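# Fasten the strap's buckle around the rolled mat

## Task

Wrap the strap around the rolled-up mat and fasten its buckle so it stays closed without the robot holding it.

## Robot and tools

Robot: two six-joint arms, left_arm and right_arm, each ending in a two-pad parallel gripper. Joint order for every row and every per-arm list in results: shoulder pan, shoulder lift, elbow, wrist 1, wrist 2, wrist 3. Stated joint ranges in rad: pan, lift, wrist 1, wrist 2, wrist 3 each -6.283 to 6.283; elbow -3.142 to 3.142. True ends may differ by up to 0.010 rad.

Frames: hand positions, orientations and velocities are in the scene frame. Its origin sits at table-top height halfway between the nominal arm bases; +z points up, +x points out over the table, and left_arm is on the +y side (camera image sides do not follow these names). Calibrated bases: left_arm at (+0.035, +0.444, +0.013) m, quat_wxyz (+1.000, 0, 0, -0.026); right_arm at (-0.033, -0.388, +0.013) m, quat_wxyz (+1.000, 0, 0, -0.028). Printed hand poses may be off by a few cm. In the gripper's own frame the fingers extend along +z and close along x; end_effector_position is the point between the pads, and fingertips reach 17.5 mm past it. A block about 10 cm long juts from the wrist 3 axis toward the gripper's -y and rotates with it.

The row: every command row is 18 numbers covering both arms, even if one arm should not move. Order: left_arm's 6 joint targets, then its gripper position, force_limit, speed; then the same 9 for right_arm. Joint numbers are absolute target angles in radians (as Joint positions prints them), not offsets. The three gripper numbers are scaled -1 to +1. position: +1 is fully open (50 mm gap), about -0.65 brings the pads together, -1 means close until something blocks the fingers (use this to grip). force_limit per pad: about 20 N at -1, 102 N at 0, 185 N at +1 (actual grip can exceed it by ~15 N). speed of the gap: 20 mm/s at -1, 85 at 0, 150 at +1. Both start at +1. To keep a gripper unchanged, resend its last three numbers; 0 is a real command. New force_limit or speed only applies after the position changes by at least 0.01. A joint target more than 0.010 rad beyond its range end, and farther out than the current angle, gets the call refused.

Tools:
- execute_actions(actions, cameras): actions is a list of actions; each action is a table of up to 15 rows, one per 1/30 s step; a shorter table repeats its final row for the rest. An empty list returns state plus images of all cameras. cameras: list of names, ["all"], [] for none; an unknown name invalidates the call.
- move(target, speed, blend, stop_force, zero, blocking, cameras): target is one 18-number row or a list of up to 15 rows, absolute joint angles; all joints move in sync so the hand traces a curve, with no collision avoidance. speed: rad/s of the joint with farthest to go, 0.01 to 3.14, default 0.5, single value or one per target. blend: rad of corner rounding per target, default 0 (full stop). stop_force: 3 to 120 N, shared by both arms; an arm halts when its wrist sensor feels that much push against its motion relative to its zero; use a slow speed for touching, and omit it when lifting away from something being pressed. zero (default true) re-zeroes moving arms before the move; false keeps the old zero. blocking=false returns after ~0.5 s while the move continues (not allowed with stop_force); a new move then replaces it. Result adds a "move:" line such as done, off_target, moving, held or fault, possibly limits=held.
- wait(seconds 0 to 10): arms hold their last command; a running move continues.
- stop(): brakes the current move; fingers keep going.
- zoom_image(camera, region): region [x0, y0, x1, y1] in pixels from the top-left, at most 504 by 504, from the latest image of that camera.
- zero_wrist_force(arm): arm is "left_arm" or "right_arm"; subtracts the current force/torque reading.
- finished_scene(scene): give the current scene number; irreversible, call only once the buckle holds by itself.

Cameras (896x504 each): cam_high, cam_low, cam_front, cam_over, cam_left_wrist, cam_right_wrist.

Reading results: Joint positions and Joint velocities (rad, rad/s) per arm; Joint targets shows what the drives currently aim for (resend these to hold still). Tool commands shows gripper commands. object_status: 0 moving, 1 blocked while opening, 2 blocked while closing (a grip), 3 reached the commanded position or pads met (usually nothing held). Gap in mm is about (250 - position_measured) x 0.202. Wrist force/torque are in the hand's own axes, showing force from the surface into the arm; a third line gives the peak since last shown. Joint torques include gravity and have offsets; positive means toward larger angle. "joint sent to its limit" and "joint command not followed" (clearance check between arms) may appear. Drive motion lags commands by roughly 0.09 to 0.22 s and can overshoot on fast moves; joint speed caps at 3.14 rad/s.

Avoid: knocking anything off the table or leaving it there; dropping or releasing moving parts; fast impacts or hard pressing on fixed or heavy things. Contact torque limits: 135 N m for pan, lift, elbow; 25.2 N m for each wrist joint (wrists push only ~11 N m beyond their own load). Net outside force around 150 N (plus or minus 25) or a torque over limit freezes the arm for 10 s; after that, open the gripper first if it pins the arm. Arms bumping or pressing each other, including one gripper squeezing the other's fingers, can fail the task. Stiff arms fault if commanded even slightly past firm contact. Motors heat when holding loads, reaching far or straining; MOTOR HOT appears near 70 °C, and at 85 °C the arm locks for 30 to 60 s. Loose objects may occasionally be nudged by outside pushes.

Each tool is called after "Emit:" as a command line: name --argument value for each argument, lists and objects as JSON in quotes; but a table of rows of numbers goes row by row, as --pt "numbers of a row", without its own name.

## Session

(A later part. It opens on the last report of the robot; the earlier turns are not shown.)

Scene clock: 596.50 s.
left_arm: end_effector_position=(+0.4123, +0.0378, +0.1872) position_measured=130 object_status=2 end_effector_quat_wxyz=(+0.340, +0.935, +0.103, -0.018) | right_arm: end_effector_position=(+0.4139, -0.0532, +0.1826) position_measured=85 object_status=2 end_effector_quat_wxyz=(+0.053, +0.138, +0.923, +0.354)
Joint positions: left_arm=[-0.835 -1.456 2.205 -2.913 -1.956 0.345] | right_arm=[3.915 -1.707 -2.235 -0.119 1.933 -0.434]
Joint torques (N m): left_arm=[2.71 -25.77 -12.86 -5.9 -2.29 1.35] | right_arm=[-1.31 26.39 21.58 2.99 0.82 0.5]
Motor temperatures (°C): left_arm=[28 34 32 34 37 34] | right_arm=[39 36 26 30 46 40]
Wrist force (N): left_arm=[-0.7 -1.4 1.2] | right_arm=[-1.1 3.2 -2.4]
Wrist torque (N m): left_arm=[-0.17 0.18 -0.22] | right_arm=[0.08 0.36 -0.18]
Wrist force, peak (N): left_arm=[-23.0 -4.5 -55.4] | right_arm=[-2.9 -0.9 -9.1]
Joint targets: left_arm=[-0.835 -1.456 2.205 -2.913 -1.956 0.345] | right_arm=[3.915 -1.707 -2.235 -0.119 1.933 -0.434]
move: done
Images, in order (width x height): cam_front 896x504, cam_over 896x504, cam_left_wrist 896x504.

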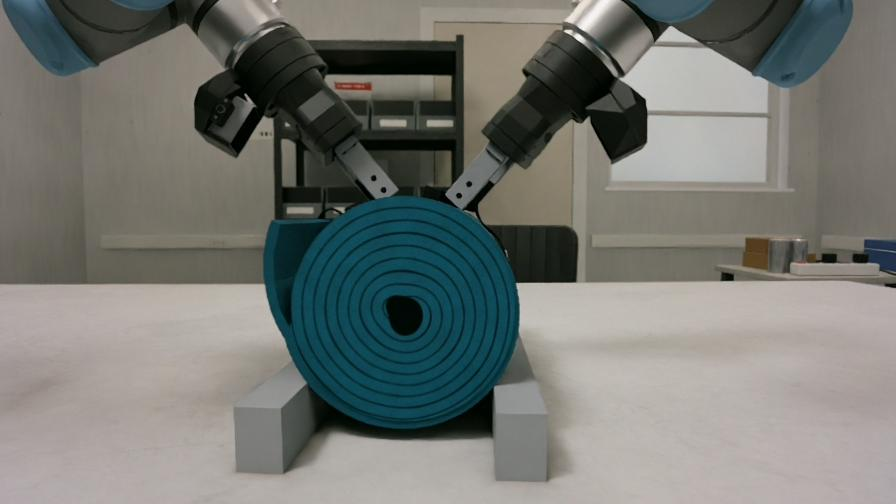

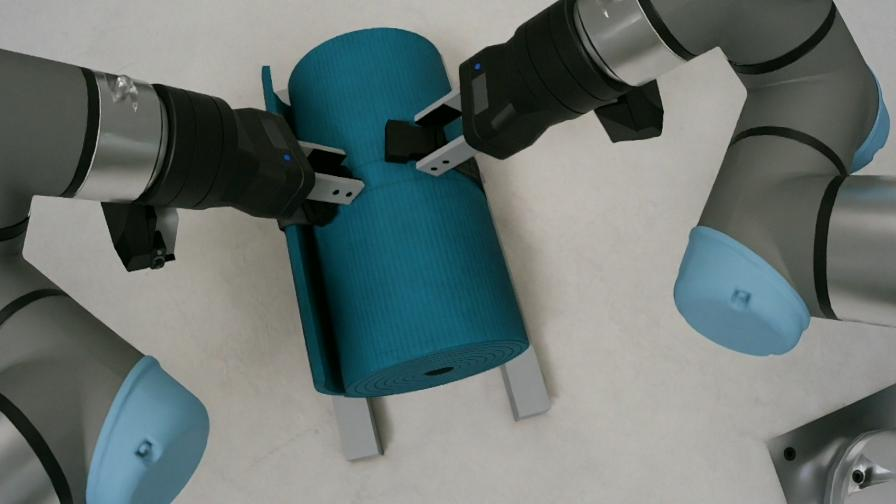

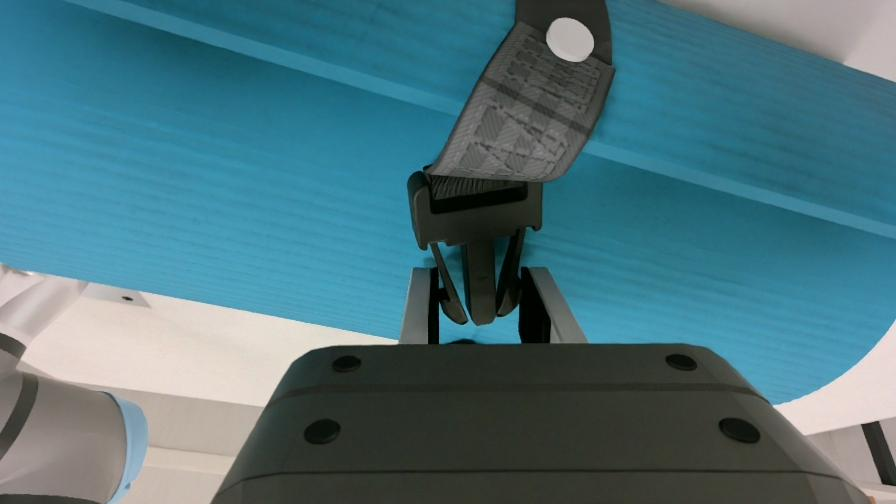

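Emit:
move --target '[-0.8349,-1.4563,2.2053,-2.9135,-1.9563,0.3452,0.74,-0.5,-1,3.9148,-1.707,-2.235,-0.119,1.933,-0.434,-1,-0.6,-1]' --cameras '["cam_left_wrist","cam_front"]'

Emit:
zoom_image --camera "cam_left_wrist" --region '[330, 100, 630, 350]'

Emit:
zoom_image --camera "cam_front" --region '[250, 120, 500, 260]'

Scene clock: 604.23 s.
left_arm: end_effector_position=(+0.4123, +0.0379, +0.1871) position_measured=42 object_status=3 end_effector_quat_wxyz=(+0.340, +0.935, +0.103, -0.018) | right_arm: end_effector_position=(+0.4139, -0.0532, +0.1826) position_measured=85 object_status=2 end_effector_quat_wxyz=(+0.053, +0.138, +0.923, +0.354)
Joint positions: left_arm=[-0.835 -1.456 2.205 -2.914 -1.956 0.345] | right_arm=[3.915 -1.707 -2.235 -0.119 1.933 -0.434]
Joint torques (N m): left_arm=[8.22 -21.74 -14.26 -6 -2.23 -2.39] | right_arm=[-1.12 21.36 21.27 2.79 0.84 0.57]
Wrist force (N): left_arm=[-0.8 -1.5 1.1] | right_arm=[-1.0 3.1 -2.4]
Wrist torque (N m): left_arm=[-0.19 0.19 -0.22] | right_arm=[0.08 0.34 -0.17]
Wrist force, peak (N): left_arm=[-0.6 -1.5 1.4] | right_arm=[-1.1 3.4 -2.4]
Joint targets: left_arm=[-0.835 -1.456 2.205 -2.913 -1.956 0.345] | right_arm=[3.915 -1.707 -2.235 -0.119 1.933 -0.434]
move: done
Images, in order (width x height): cam_front 896x504, cam_left_wrist 896x504.

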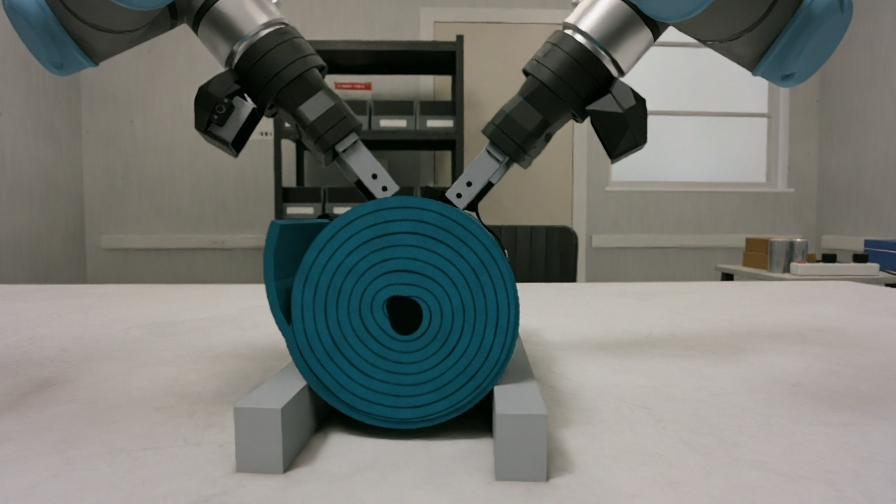

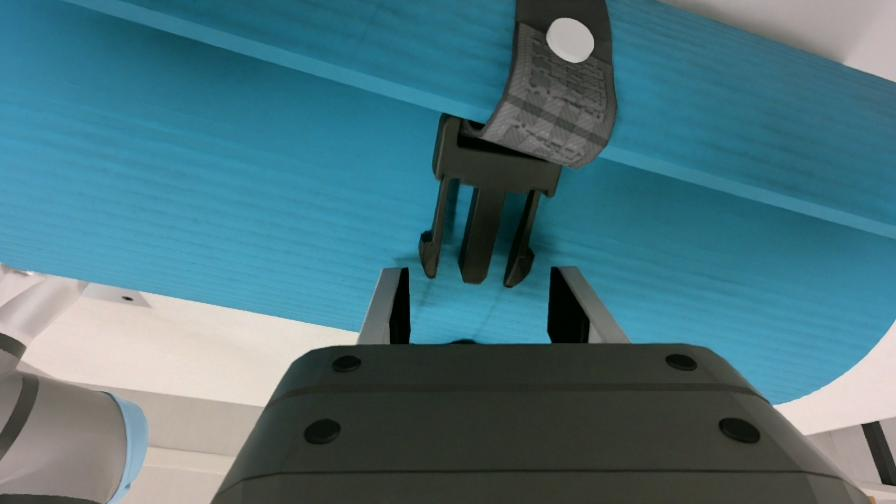

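Scaled by 1.680.

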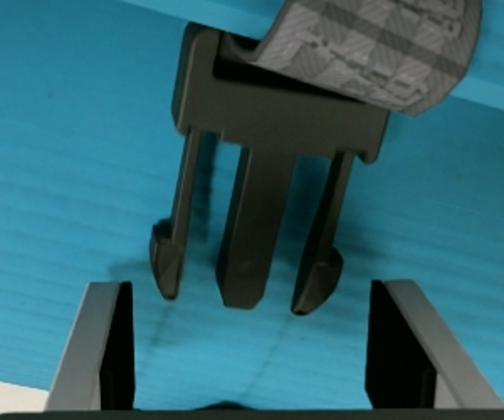

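Scaled by 2.016.

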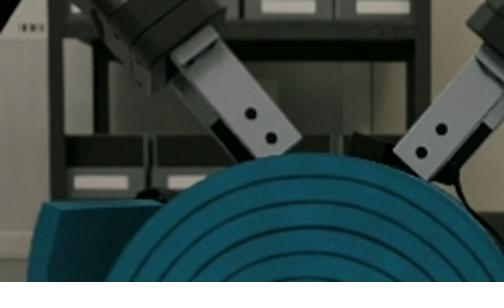

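Emit:
move --pt "-0.8349 -1.4942 2.1808 -2.8511 -1.9563 0.3452 0.8 -0.5 -1 3.9148 -1.707 -2.235 -0.119 1.933 -0.434 -1 -0.6 -1" --pt "-0.6717 -1.3683 2.3198 -3.2426 -2.2118 0.5987 0.8 -0.5 -1 3.9148 -1.707 -2.235 -0.119 1.933 -0.434 -1 -0.6 -1" --speed 0.4 --cameras '["cam_left_wrist","cam_over","cam_front"]'

Emit:
zoom_image --camera "cam_left_wrist" --region '[330, 100, 630, 350]'

Emit:
zoom_image --camera "cam_over" --region '[220, 90, 480, 290]'

Emit:
zoom_image --camera "cam_front" --region '[250, 120, 500, 260]'

Scene clock: 629.00 s.
left_arm: end_effector_position=(+0.4144, +0.0798, +0.1817) position_measured=32 object_status=3 end_effector_quat_wxyz=(+0.446, +0.895, +0.000, +0.000) | right_arm: end_effector_position=(+0.4139, -0.0532, +0.1826) position_measured=85 object_status=2 end_effector_quat_wxyz=(+0.053, +0.138, +0.923, +0.354)
Joint positions: left_arm=[-0.672 -1.368 2.32 -3.242 -2.212 0.599] | right_arm=[3.915 -1.707 -2.235 -0.119 1.933 -0.434]
Joint torques (N m): left_arm=[-3.48 -33.97 -21.09 -4.37 -1.25 -1.03] | right_arm=[-0.64 14.58 21.16 2.89 0.83 0.6]
Wrist force (N): left_arm=[-0.5 -2.1 0.9] | right_arm=[-1.0 3.0 -2.3]
Wrist torque (N m): left_arm=[-0.29 0.19 -0.12] | right_arm=[0.06 0.34 -0.18]
Wrist force, peak (N): left_arm=[-0.7 -3.2 0.6] | right_arm=[-1.1 3.4 -2.3]
Joint targets: left_arm=[-0.672 -1.368 2.320 -3.243 -2.212 0.599] | right_arm=[3.915 -1.707 -2.235 -0.119 1.933 -0.434]
move: done
Images, in order (width x height): cam_front 896x504, cam_over 896x504, cam_left_wrist 896x504.

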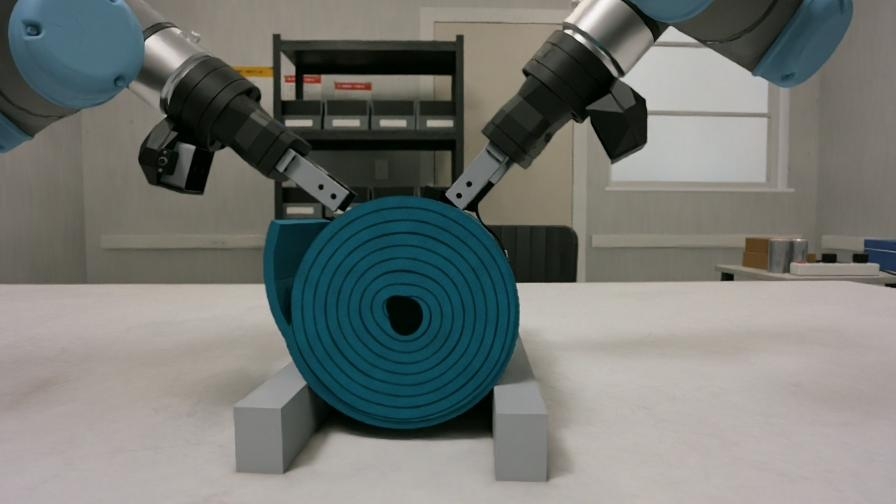

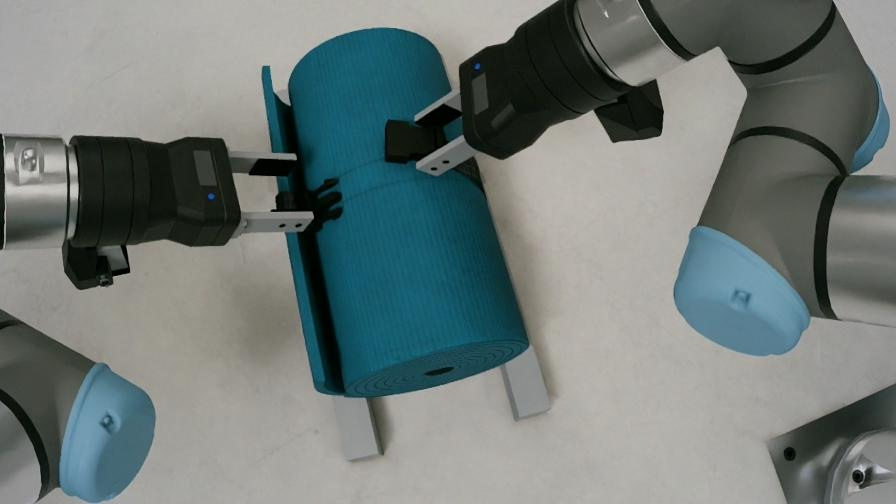

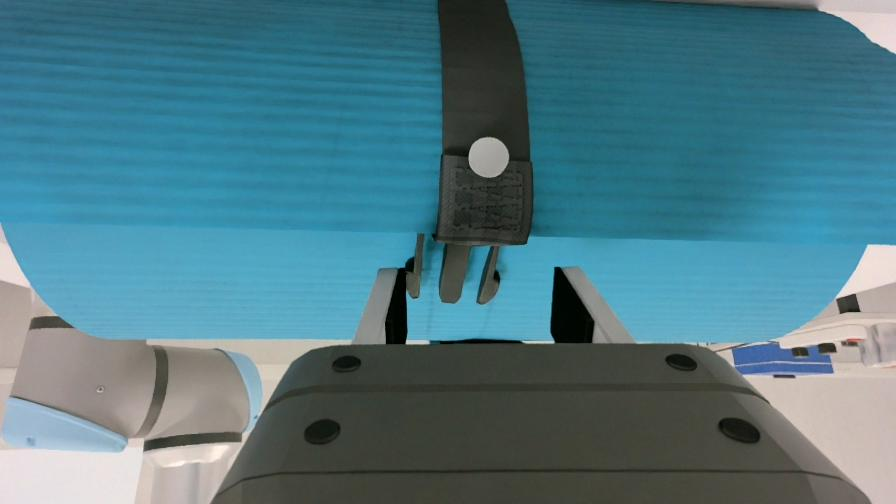

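Scaled by 1.680.

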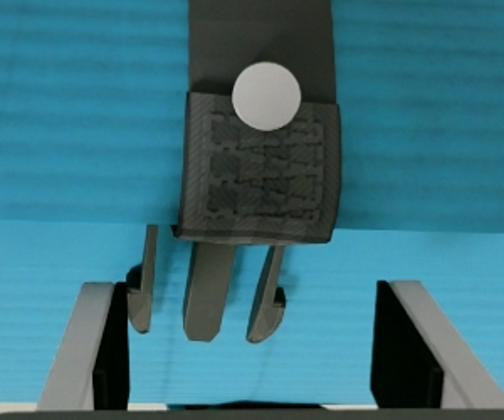

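Scaled by 1.938.

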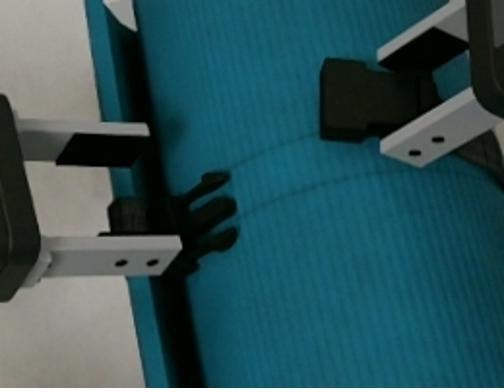

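Scaled by 2.016.

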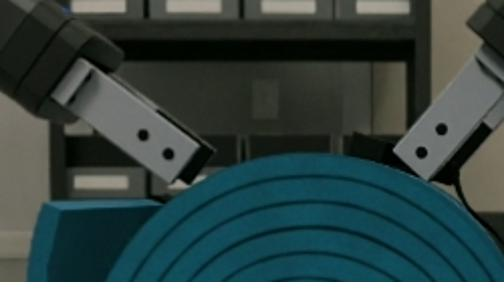

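Emit:
move --target '[-0.7777,-1.4514,2.2198,-2.9747,-2.0684,0.694,0.85,-0.5,-1,3.9148,-1.707,-2.235,-0.119,1.933,-0.434,-1,-0.6,-1]' --cameras '["cam_left_wrist"]'

Emit:
move --target '[-0.7777,-1.3747,2.255,-3.0866,-2.0684,0.694,0.85,-0.5,-1,3.9148,-1.707,-2.235,-0.119,1.933,-0.434,-1,-0.6,-1]' --speed 0.05 --stop_force 8 --cameras '["cam_left_wrist","cam_over","cam_front"]'

Emit:
zoom_image --camera "cam_left_wrist" --region '[330, 100, 630, 350]'

Emit:
zoom_image --camera "cam_over" --region '[220, 90, 480, 290]'

Emit:
zoom_image --camera "cam_front" --region '[250, 120, 500, 260]'

Scene clock: 660.90 s.
left_arm: end_effector_position=(+0.4123, +0.0458, +0.2006) position_measured=25 object_status=3 end_effector_quat_wxyz=(+0.382, +0.922, -0.055, +0.023) | right_arm: end_effector_position=(+0.4139, -0.0532, +0.1826) position_measured=85 object_status=2 end_effector_quat_wxyz=(+0.053, +0.138, +0.923, +0.354)
Joint positions: left_arm=[-0.778 -1.451 2.22 -2.975 -2.069 0.694] | right_arm=[3.915 -1.707 -2.235 -0.119 1.933 -0.434]
Joint torques (N m): left_arm=[5.43 -21.02 -15.72 -3.11 -1.04 -2.2] | right_arm=[-0.38 13.18 21.22 2.9 0.76 0.76]
Wrist force (N): left_arm=[-0.3 -1.6 0.8] | right_arm=[-1.0 3.0 -2.2]
Wrist torque (N m): left_arm=[-0.23 0.12 -0.13] | right_arm=[0.07 0.35 -0.18]
Wrist force, peak (N): left_arm=[-0.6 -3.4 0.5] | right_arm=[-1.1 3.3 -2.6]
Joint targets: left_arm=[-0.778 -1.451 2.220 -2.975 -2.068 0.694] | right_arm=[3.915 -1.707 -2.235 -0.119 1.933 -0.434]
move: done
Images, in order (width x height): cam_left_wrist 896x504.

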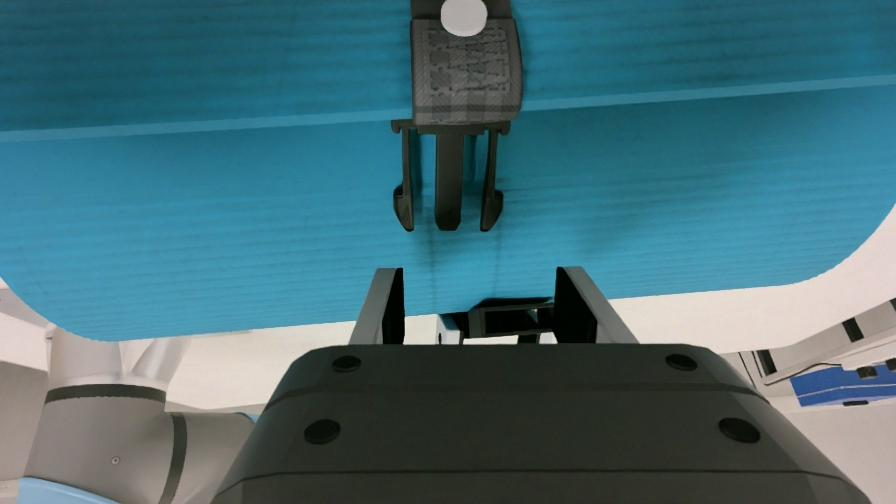

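Scene clock: 663.50 s.
left_arm: end_effector_position=(+0.4126, +0.0456, +0.1764) position_measured=25 object_status=3 end_effector_quat_wxyz=(+0.382, +0.922, -0.055, +0.023) | right_arm: end_effector_position=(+0.4139, -0.0532, +0.1826) position_measured=85 object_status=2 end_effector_quat_wxyz=(+0.053, +0.138, +0.923, +0.354)
Joint positions: left_arm=[-0.778 -1.399 2.244 -3.052 -2.068 0.694] | right_arm=[3.915 -1.707 -2.235 -0.119 1.933 -0.434]
Joint torques (N m): left_arm=[4.51 -33.6 -22.24 -4.41 0.76 -0.83] | right_arm=[-0.34 13.69 20.84 2.89 0.67 0.82]
Wrist force (N): left_arm=[-0.2 3.1 -4.9] | right_arm=[-1.1 2.6 -1.9]
Wrist torque (N m): left_arm=[-0.19 0.00 -0.25] | right_arm=[0.06 0.33 -0.18]
Wrist force, peak (N): left_arm=[-1.3 7.9 -13.5] | right_arm=[-1.1 3.4 -2.4]
Joint targets: left_arm=[-0.778 -1.399 2.244 -3.052 -2.068 0.694] | right_arm=[3.915 -1.707 -2.235 -0.119 1.933 -0.434]
move: contact (left_arm); left_arm: the wrist 1 is farthest, 0.035 rad from its target
Images, in order (width x height): cam_front 896x504, cam_over 896x504, cam_left_wrist 896x504.

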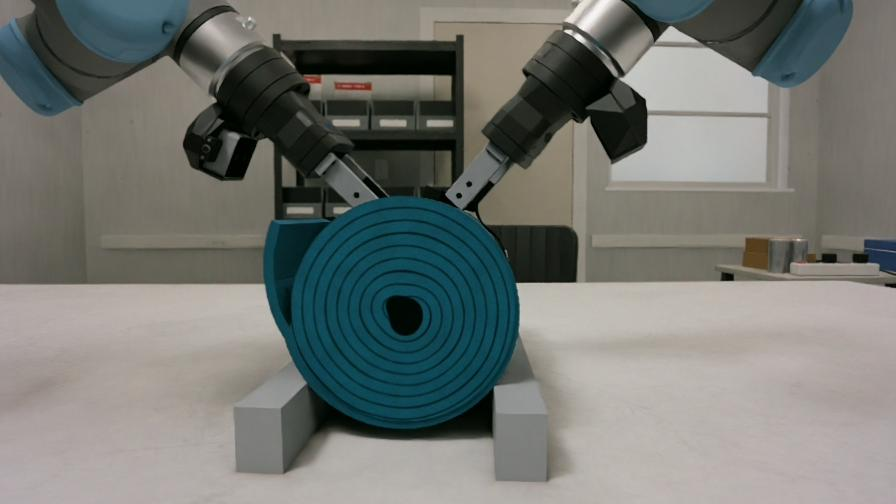

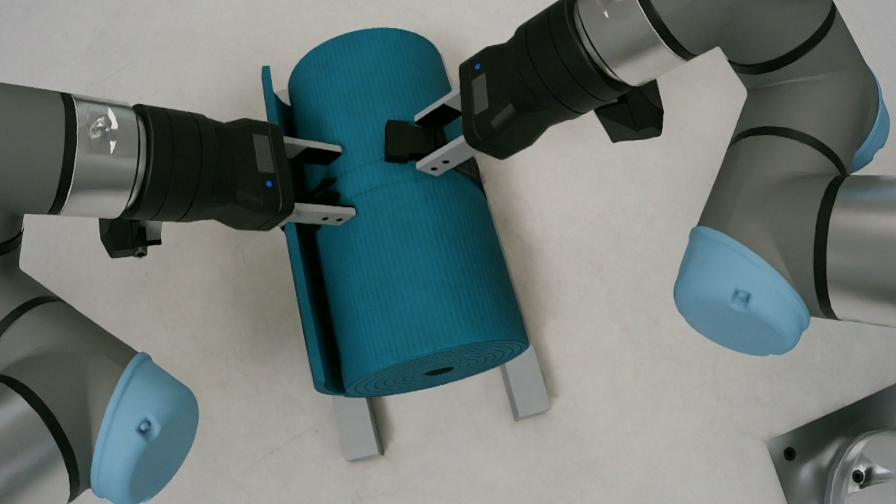

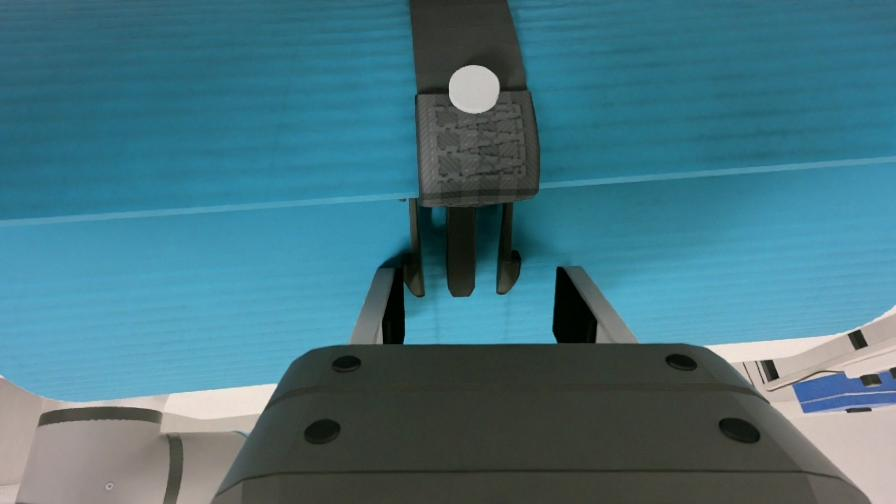

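Scaled by 1.680.

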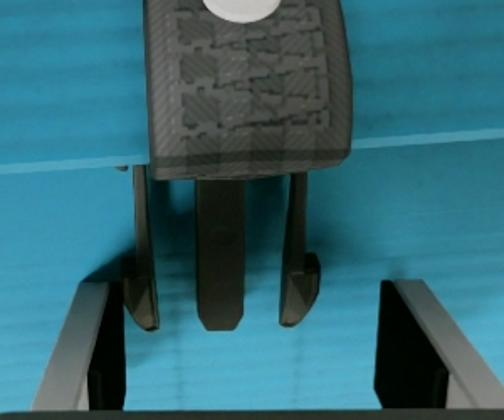

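Scaled by 1.938.

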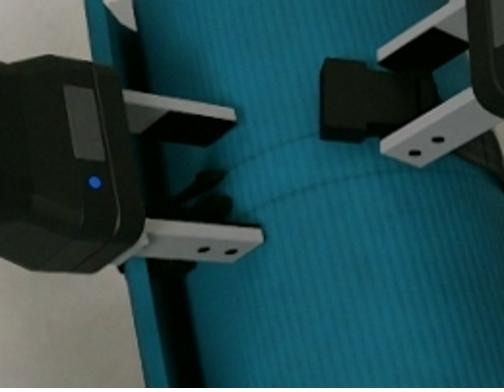

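Scaled by 2.016.

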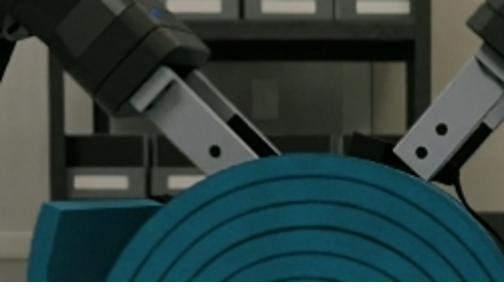

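Emit:
move --pt "-0.7777 -1.4514 2.2198 -2.9747 -2.0684 0.694 0.8 -0.5 -1 3.9148 -1.707 -2.235 -0.119 1.933 -0.434 -1 -0.6 -1" --pt "-0.7898 -1.4606 2.2319 -2.9828 -2.0613 0.664 0.8 -0.5 -1 3.9148 -1.707 -2.235 -0.119 1.933 -0.434 -1 -0.6 -1" --cameras '["cam_left_wrist"]'

Emit:
move --target '[-0.7898,-1.3765,2.2697,-3.1047,-2.0613,0.664,0.8,-0.5,-1,3.9148,-1.707,-2.235,-0.119,1.933,-0.434,-1,-0.6,-1]' --speed 0.05 --stop_force 12 --cameras '["cam_left_wrist","cam_over","cam_front"]'

Emit:
zoom_image --camera "cam_left_wrist" --region '[330, 100, 630, 350]'

Emit:
zoom_image --camera "cam_over" --region '[220, 90, 480, 290]'

Scene clock: 681.30 s.
left_arm: end_effector_position=(+0.4063, +0.0450, +0.2006) position_measured=32 object_status=3 end_effector_quat_wxyz=(+0.382, +0.923, -0.047, +0.019) | right_arm: end_effector_position=(+0.4139, -0.0532, +0.1826) position_measured=85 object_status=2 end_effector_quat_wxyz=(+0.053, +0.138, +0.923, +0.354)
Joint positions: left_arm=[-0.79 -1.461 2.232 -2.983 -2.061 0.664] | right_arm=[3.915 -1.707 -2.235 -0.119 1.933 -0.434]
Joint torques (N m): left_arm=[8.78 -18.81 -25.84 -1.17 -2.28 0.77] | right_arm=[-0.09 15.83 20.94 2.84 0.72 0.89]
Wrist force (N): left_arm=[-0.4 -1.7 0.9] | right_arm=[-1.2 2.9 -2.2]
Wrist torque (N m): left_arm=[-0.23 0.14 -0.22] | right_arm=[0.08 0.35 -0.19]
Wrist force, peak (N): left_arm=[-0.3 3.2 -5.0] | right_arm=[-1.1 3.0 -2.1]
Joint targets: left_arm=[-0.790 -1.461 2.232 -2.983 -2.061 0.664] | right_arm=[3.915 -1.707 -2.235 -0.119 1.933 -0.434]
move: done
Images, in order (width x height): cam_left_wrist 896x504.

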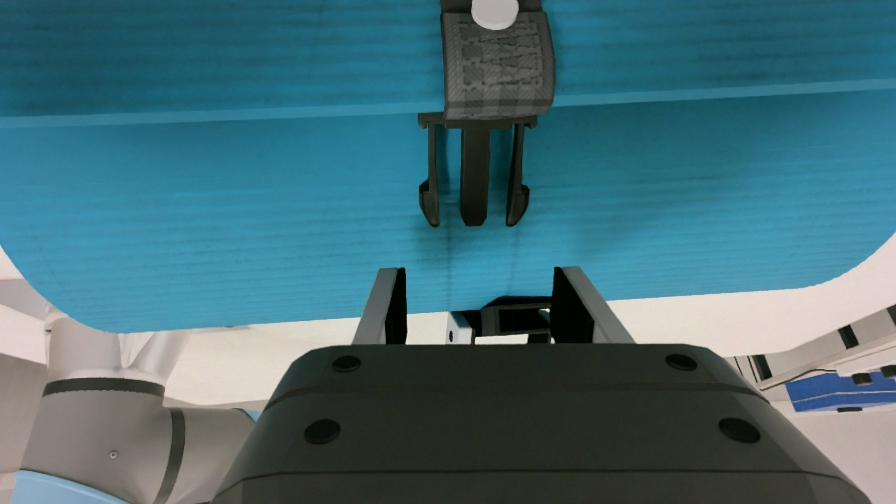

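Scene clock: 683.80 s.
left_arm: end_effector_position=(+0.4067, +0.0446, +0.1771) position_measured=32 object_status=3 end_effector_quat_wxyz=(+0.382, +0.923, -0.046, +0.019) | right_arm: end_effector_position=(+0.4139, -0.0532, +0.1826) position_measured=85 object_status=2 end_effector_quat_wxyz=(+0.053, +0.138, +0.923, +0.354)
Joint positions: left_arm=[-0.79 -1.408 2.255 -3.059 -2.061 0.664] | right_arm=[3.915 -1.707 -2.235 -0.119 1.933 -0.434]
Joint torques (N m): left_arm=[1.82 -25.96 -20.28 -3.06 2.31 -1.59] | right_arm=[0.07 17.45 20.92 2.71 0.63 0.96]
Wrist force (N): left_arm=[-0.3 7.0 -10.6] | right_arm=[-1.0 2.3 -1.6]
Wrist torque (N m): left_arm=[-0.12 -0.15 -0.43] | right_arm=[0.07 0.34 -0.19]
Wrist force, peak (N): left_arm=[-1.2 11.4 -21.1] | right_arm=[-1.2 2.9 -2.1]
Joint targets: left_arm=[-0.790 -1.408 2.255 -3.059 -2.061 0.664] | right_arm=[3.915 -1.707 -2.235 -0.119 1.933 -0.434]
move: contact (left_arm); left_arm: the wrist 1 is farthest, 0.046 rad from its target
Images, in order (width x height): cam_front 896x504, cam_over 896x504, cam_left_wrist 896x504.

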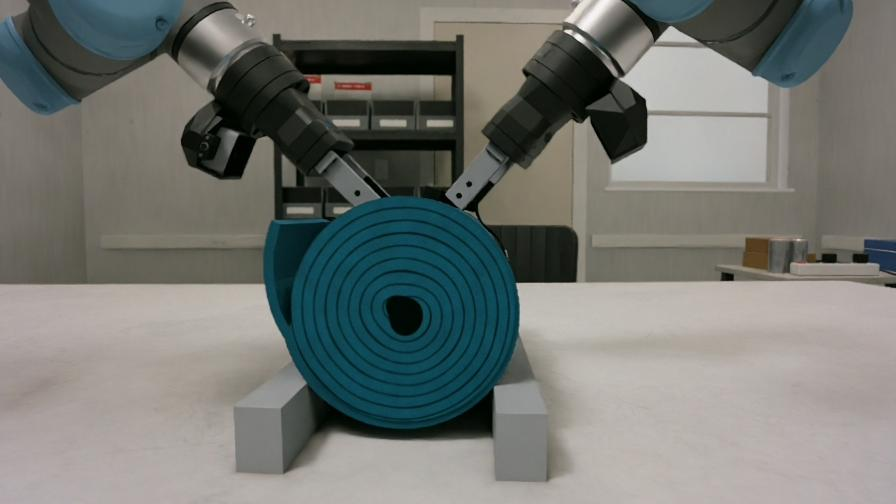

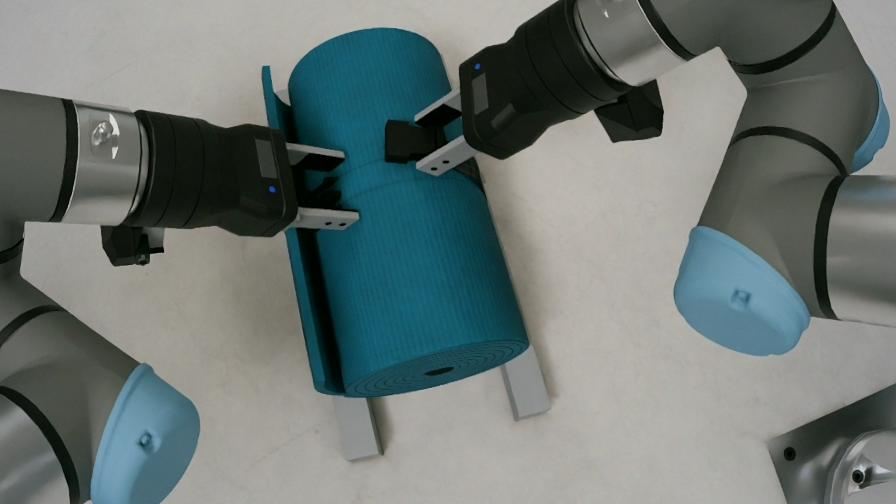

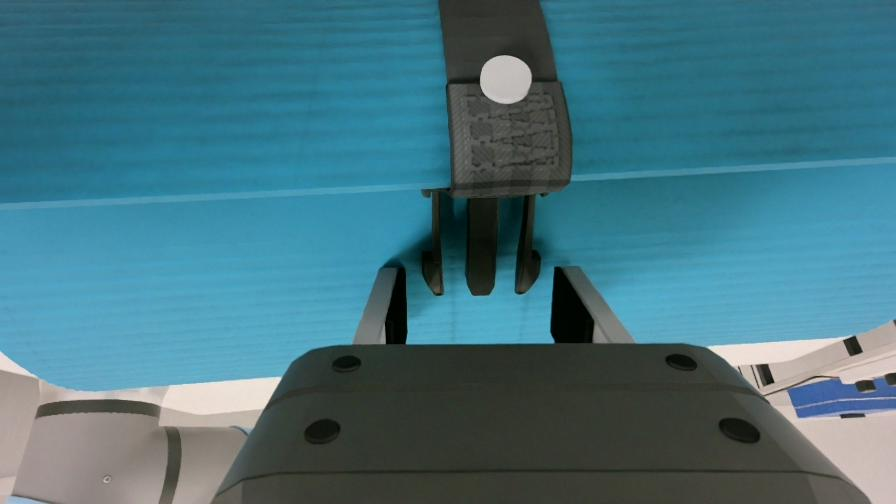

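Scaled by 1.680.

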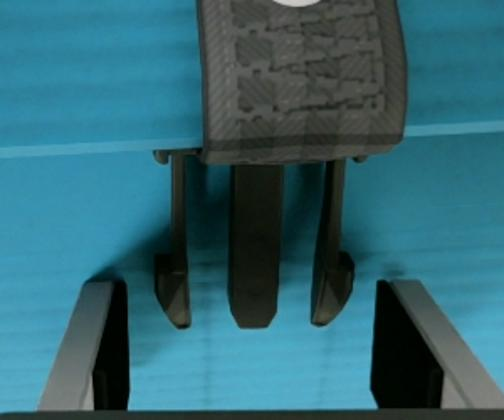

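Scaled by 1.938.

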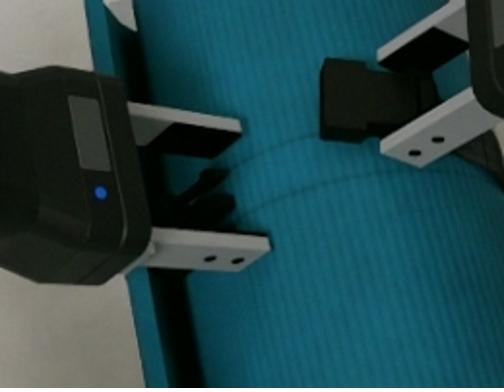

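Emit:
move --target '[-0.7814,-1.4022,2.2693,-3.0749,-2.0662,0.6715,0.8,-0.5,-1,3.9148,-1.707,-2.235,-0.119,1.933,-0.434,-1,-0.6,-1]' --speed 0.05 --stop_force 12 --cameras '["cam_left_wrist"]'

Emit:
zoom_image --camera "cam_left_wrist" --region '[330, 100, 630, 350]'

Scene clock: 698.43 s.
left_arm: end_effector_position=(+0.4066, +0.0478, +0.1738) position_measured=32 object_status=3 end_effector_quat_wxyz=(+0.382, +0.923, -0.046, +0.019) | right_arm: end_effector_position=(+0.4139, -0.0532, +0.1826) position_measured=85 object_status=2 end_effector_quat_wxyz=(+0.053, +0.138, +0.923, +0.354)
Joint positions: left_arm=[-0.785 -1.405 2.263 -3.068 -2.064 0.668] | right_arm=[3.915 -1.707 -2.235 -0.119 1.933 -0.434]
Joint torques (N m): left_arm=[-14.81 -19.64 -18.34 -1 2 -2.33] | right_arm=[0.33 18.74 20.77 2.74 0.54 0.97]
Wrist force (N): left_arm=[1.0 7.8 -34.9] | right_arm=[-1.2 1.2 -1.5]
Wrist torque (N m): left_arm=[0.10 -0.82 -0.41] | right_arm=[0.04 0.34 -0.21]
Wrist force, peak (N): left_arm=[3.4 20.1 -32.3] | right_arm=[-1.0 2.7 -1.8]
Joint targets: left_arm=[-0.785 -1.405 2.263 -3.068 -2.064 0.668] | right_arm=[3.915 -1.707 -2.235 -0.119 1.933 -0.434]
move: contact (left_arm)
Images, in order (width x height): cam_left_wrist 896x504.

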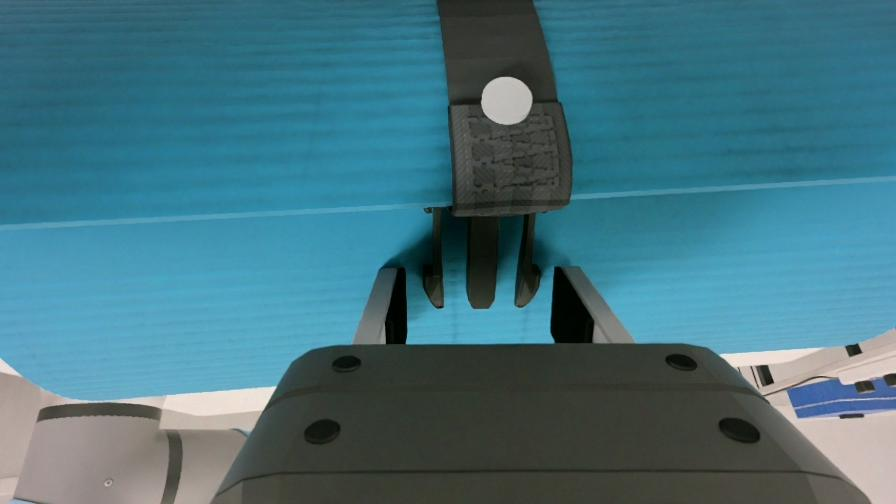

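Scaled by 1.680.

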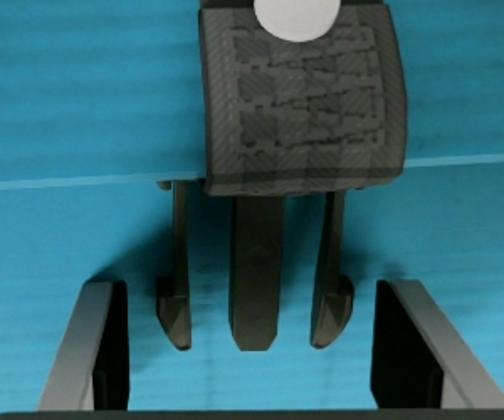

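Emit:
move --target '[-0.7745,-1.3935,2.2665,-3.080,-2.0706,0.678,0.8,-0.5,-1,3.9148,-1.707,-2.235,-0.119,1.933,-0.434,-1,-0.6,-1]' --speed 0.04 --stop_force 20 --cameras '["cam_left_wrist"]'

Emit:
zoom_image --camera "cam_left_wrist" --region '[330, 100, 630, 350]'

Scene clock: 704.43 s.
left_arm: end_effector_position=(+0.4073, +0.0484, +0.1729) position_measured=32 object_status=3 end_effector_quat_wxyz=(+0.383, +0.922, -0.047, +0.020) | right_arm: end_effector_position=(+0.4139, -0.0532, +0.1826) position_measured=85 object_status=2 end_effector_quat_wxyz=(+0.053, +0.138, +0.923, +0.354)
Joint positions: left_arm=[-0.782 -1.402 2.264 -3.072 -2.067 0.671] | right_arm=[3.915 -1.707 -2.235 -0.119 1.933 -0.434]
Joint torques (N m): left_arm=[-15.06 -13.08 -14.76 4.86 1.71 -2.06] | right_arm=[0.26 20.77 20.95 2.7 0.58 1.02]
Wrist force (N): left_arm=[-3.7 14.9 -45.1] | right_arm=[-1.3 1.5 -1.5]
Wrist torque (N m): left_arm=[0.16 -1.09 -0.59] | right_arm=[0.04 0.33 -0.20]
Wrist force, peak (N): left_arm=[-8.5 25.6 -48.0] | right_arm=[-1.2 1.6 -1.9]
Joint targets: left_arm=[-0.782 -1.402 2.264 -3.072 -2.067 0.671] | right_arm=[3.915 -1.707 -2.235 -0.119 1.933 -0.434]
move: contact (left_arm)
Images, in order (width x height): cam_left_wrist 896x504.

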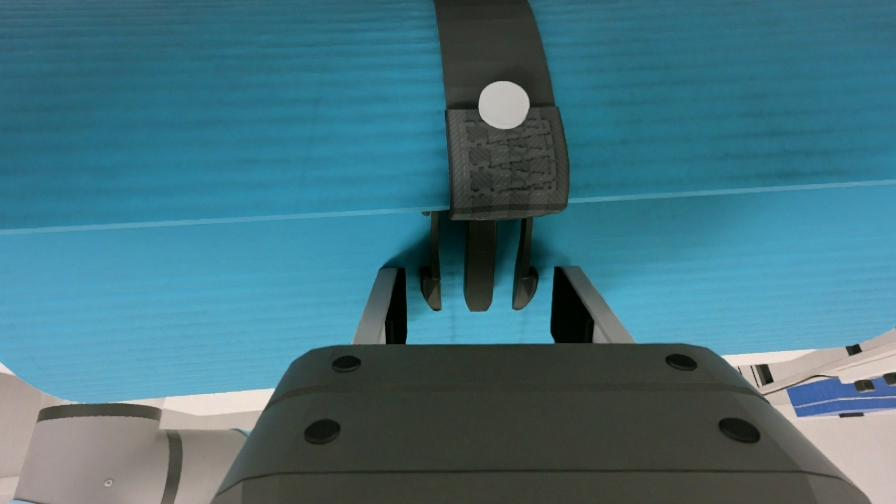

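Scaled by 1.680.

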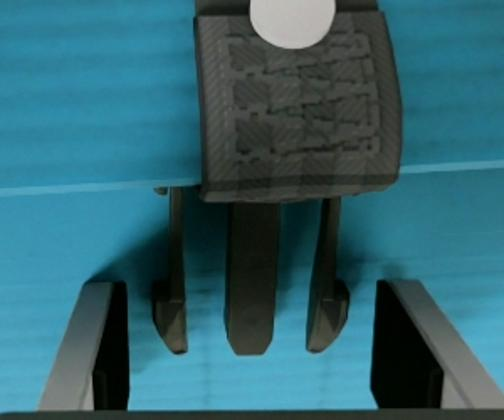

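Emit:
move --pt "-0.782 -1.406 2.262 -3.065 -2.067 0.671 0.8 -0.5 -1 3.9148 -1.707 -2.235 -0.119 1.933 -0.434 -1 -0.6 -1" --pt "-0.782 -1.406 2.262 -3.065 -2.067 0.671 -1 -0.8 -1 3.9148 -1.707 -2.235 -0.119 1.933 -0.434 -1 -0.6 -1" --speed 0.1 --cameras '["cam_left_wrist"]'

Emit:
zoom_image --camera "cam_left_wrist" --region '[330, 100, 630, 350]'

Scene clock: 711.93 s.
left_arm: end_effector_position=(+0.4073, +0.0485, +0.1746) position_measured=132 object_status=2 end_effector_quat_wxyz=(+0.383, +0.922, -0.047, +0.019) | right_arm: end_effector_position=(+0.4139, -0.0532, +0.1826) position_measured=85 object_status=2 end_effector_quat_wxyz=(+0.053, +0.138, +0.923, +0.354)
Joint positions: left_arm=[-0.782 -1.406 2.262 -3.065 -2.067 0.671] | right_arm=[3.915 -1.707 -2.235 -0.119 1.933 -0.434]
Joint torques (N m): left_arm=[9.12 -37.5 -23.83 -6.04 0.88 2.59] | right_arm=[0.56 23.34 21.05 2.53 0.48 1.04]
Wrist force (N): left_arm=[-1.1 -1.4 0.9] | right_arm=[-1.1 2.4 -1.5]
Wrist torque (N m): left_arm=[-0.19 0.23 -0.17] | right_arm=[0.09 0.31 -0.18]
Wrist force, peak (N): left_arm=[-3.8 15.1 -45.2] | right_arm=[-1.2 2.4 -1.9]
Joint targets: left_arm=[-0.782 -1.406 2.262 -3.065 -2.067 0.671] | right_arm=[3.915 -1.707 -2.235 -0.119 1.933 -0.434]
move: done
Images, in order (width x height): cam_left_wrist 896x504.

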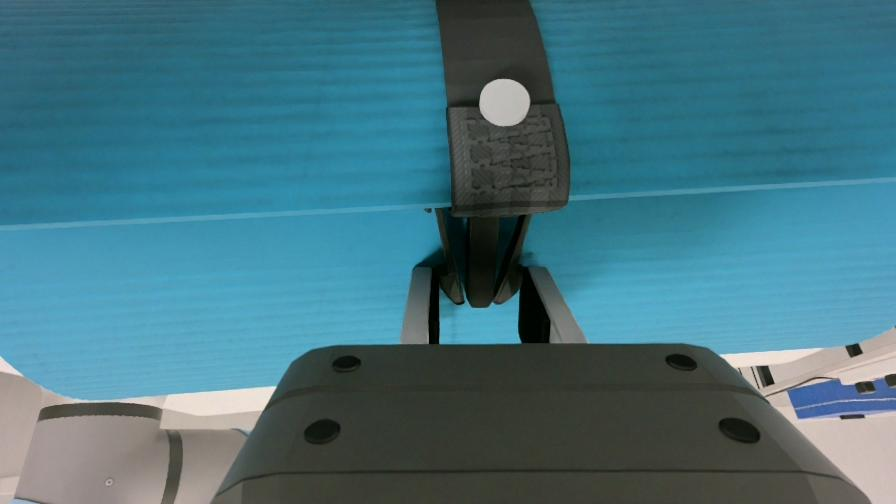

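Scaled by 1.680.

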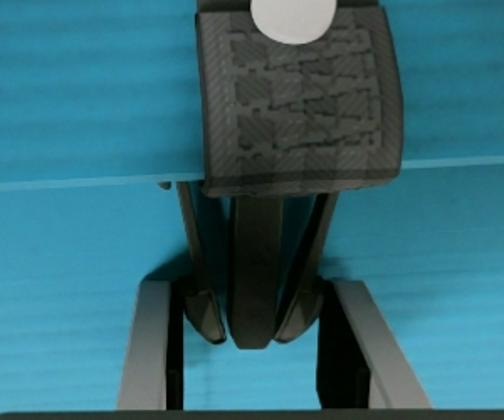

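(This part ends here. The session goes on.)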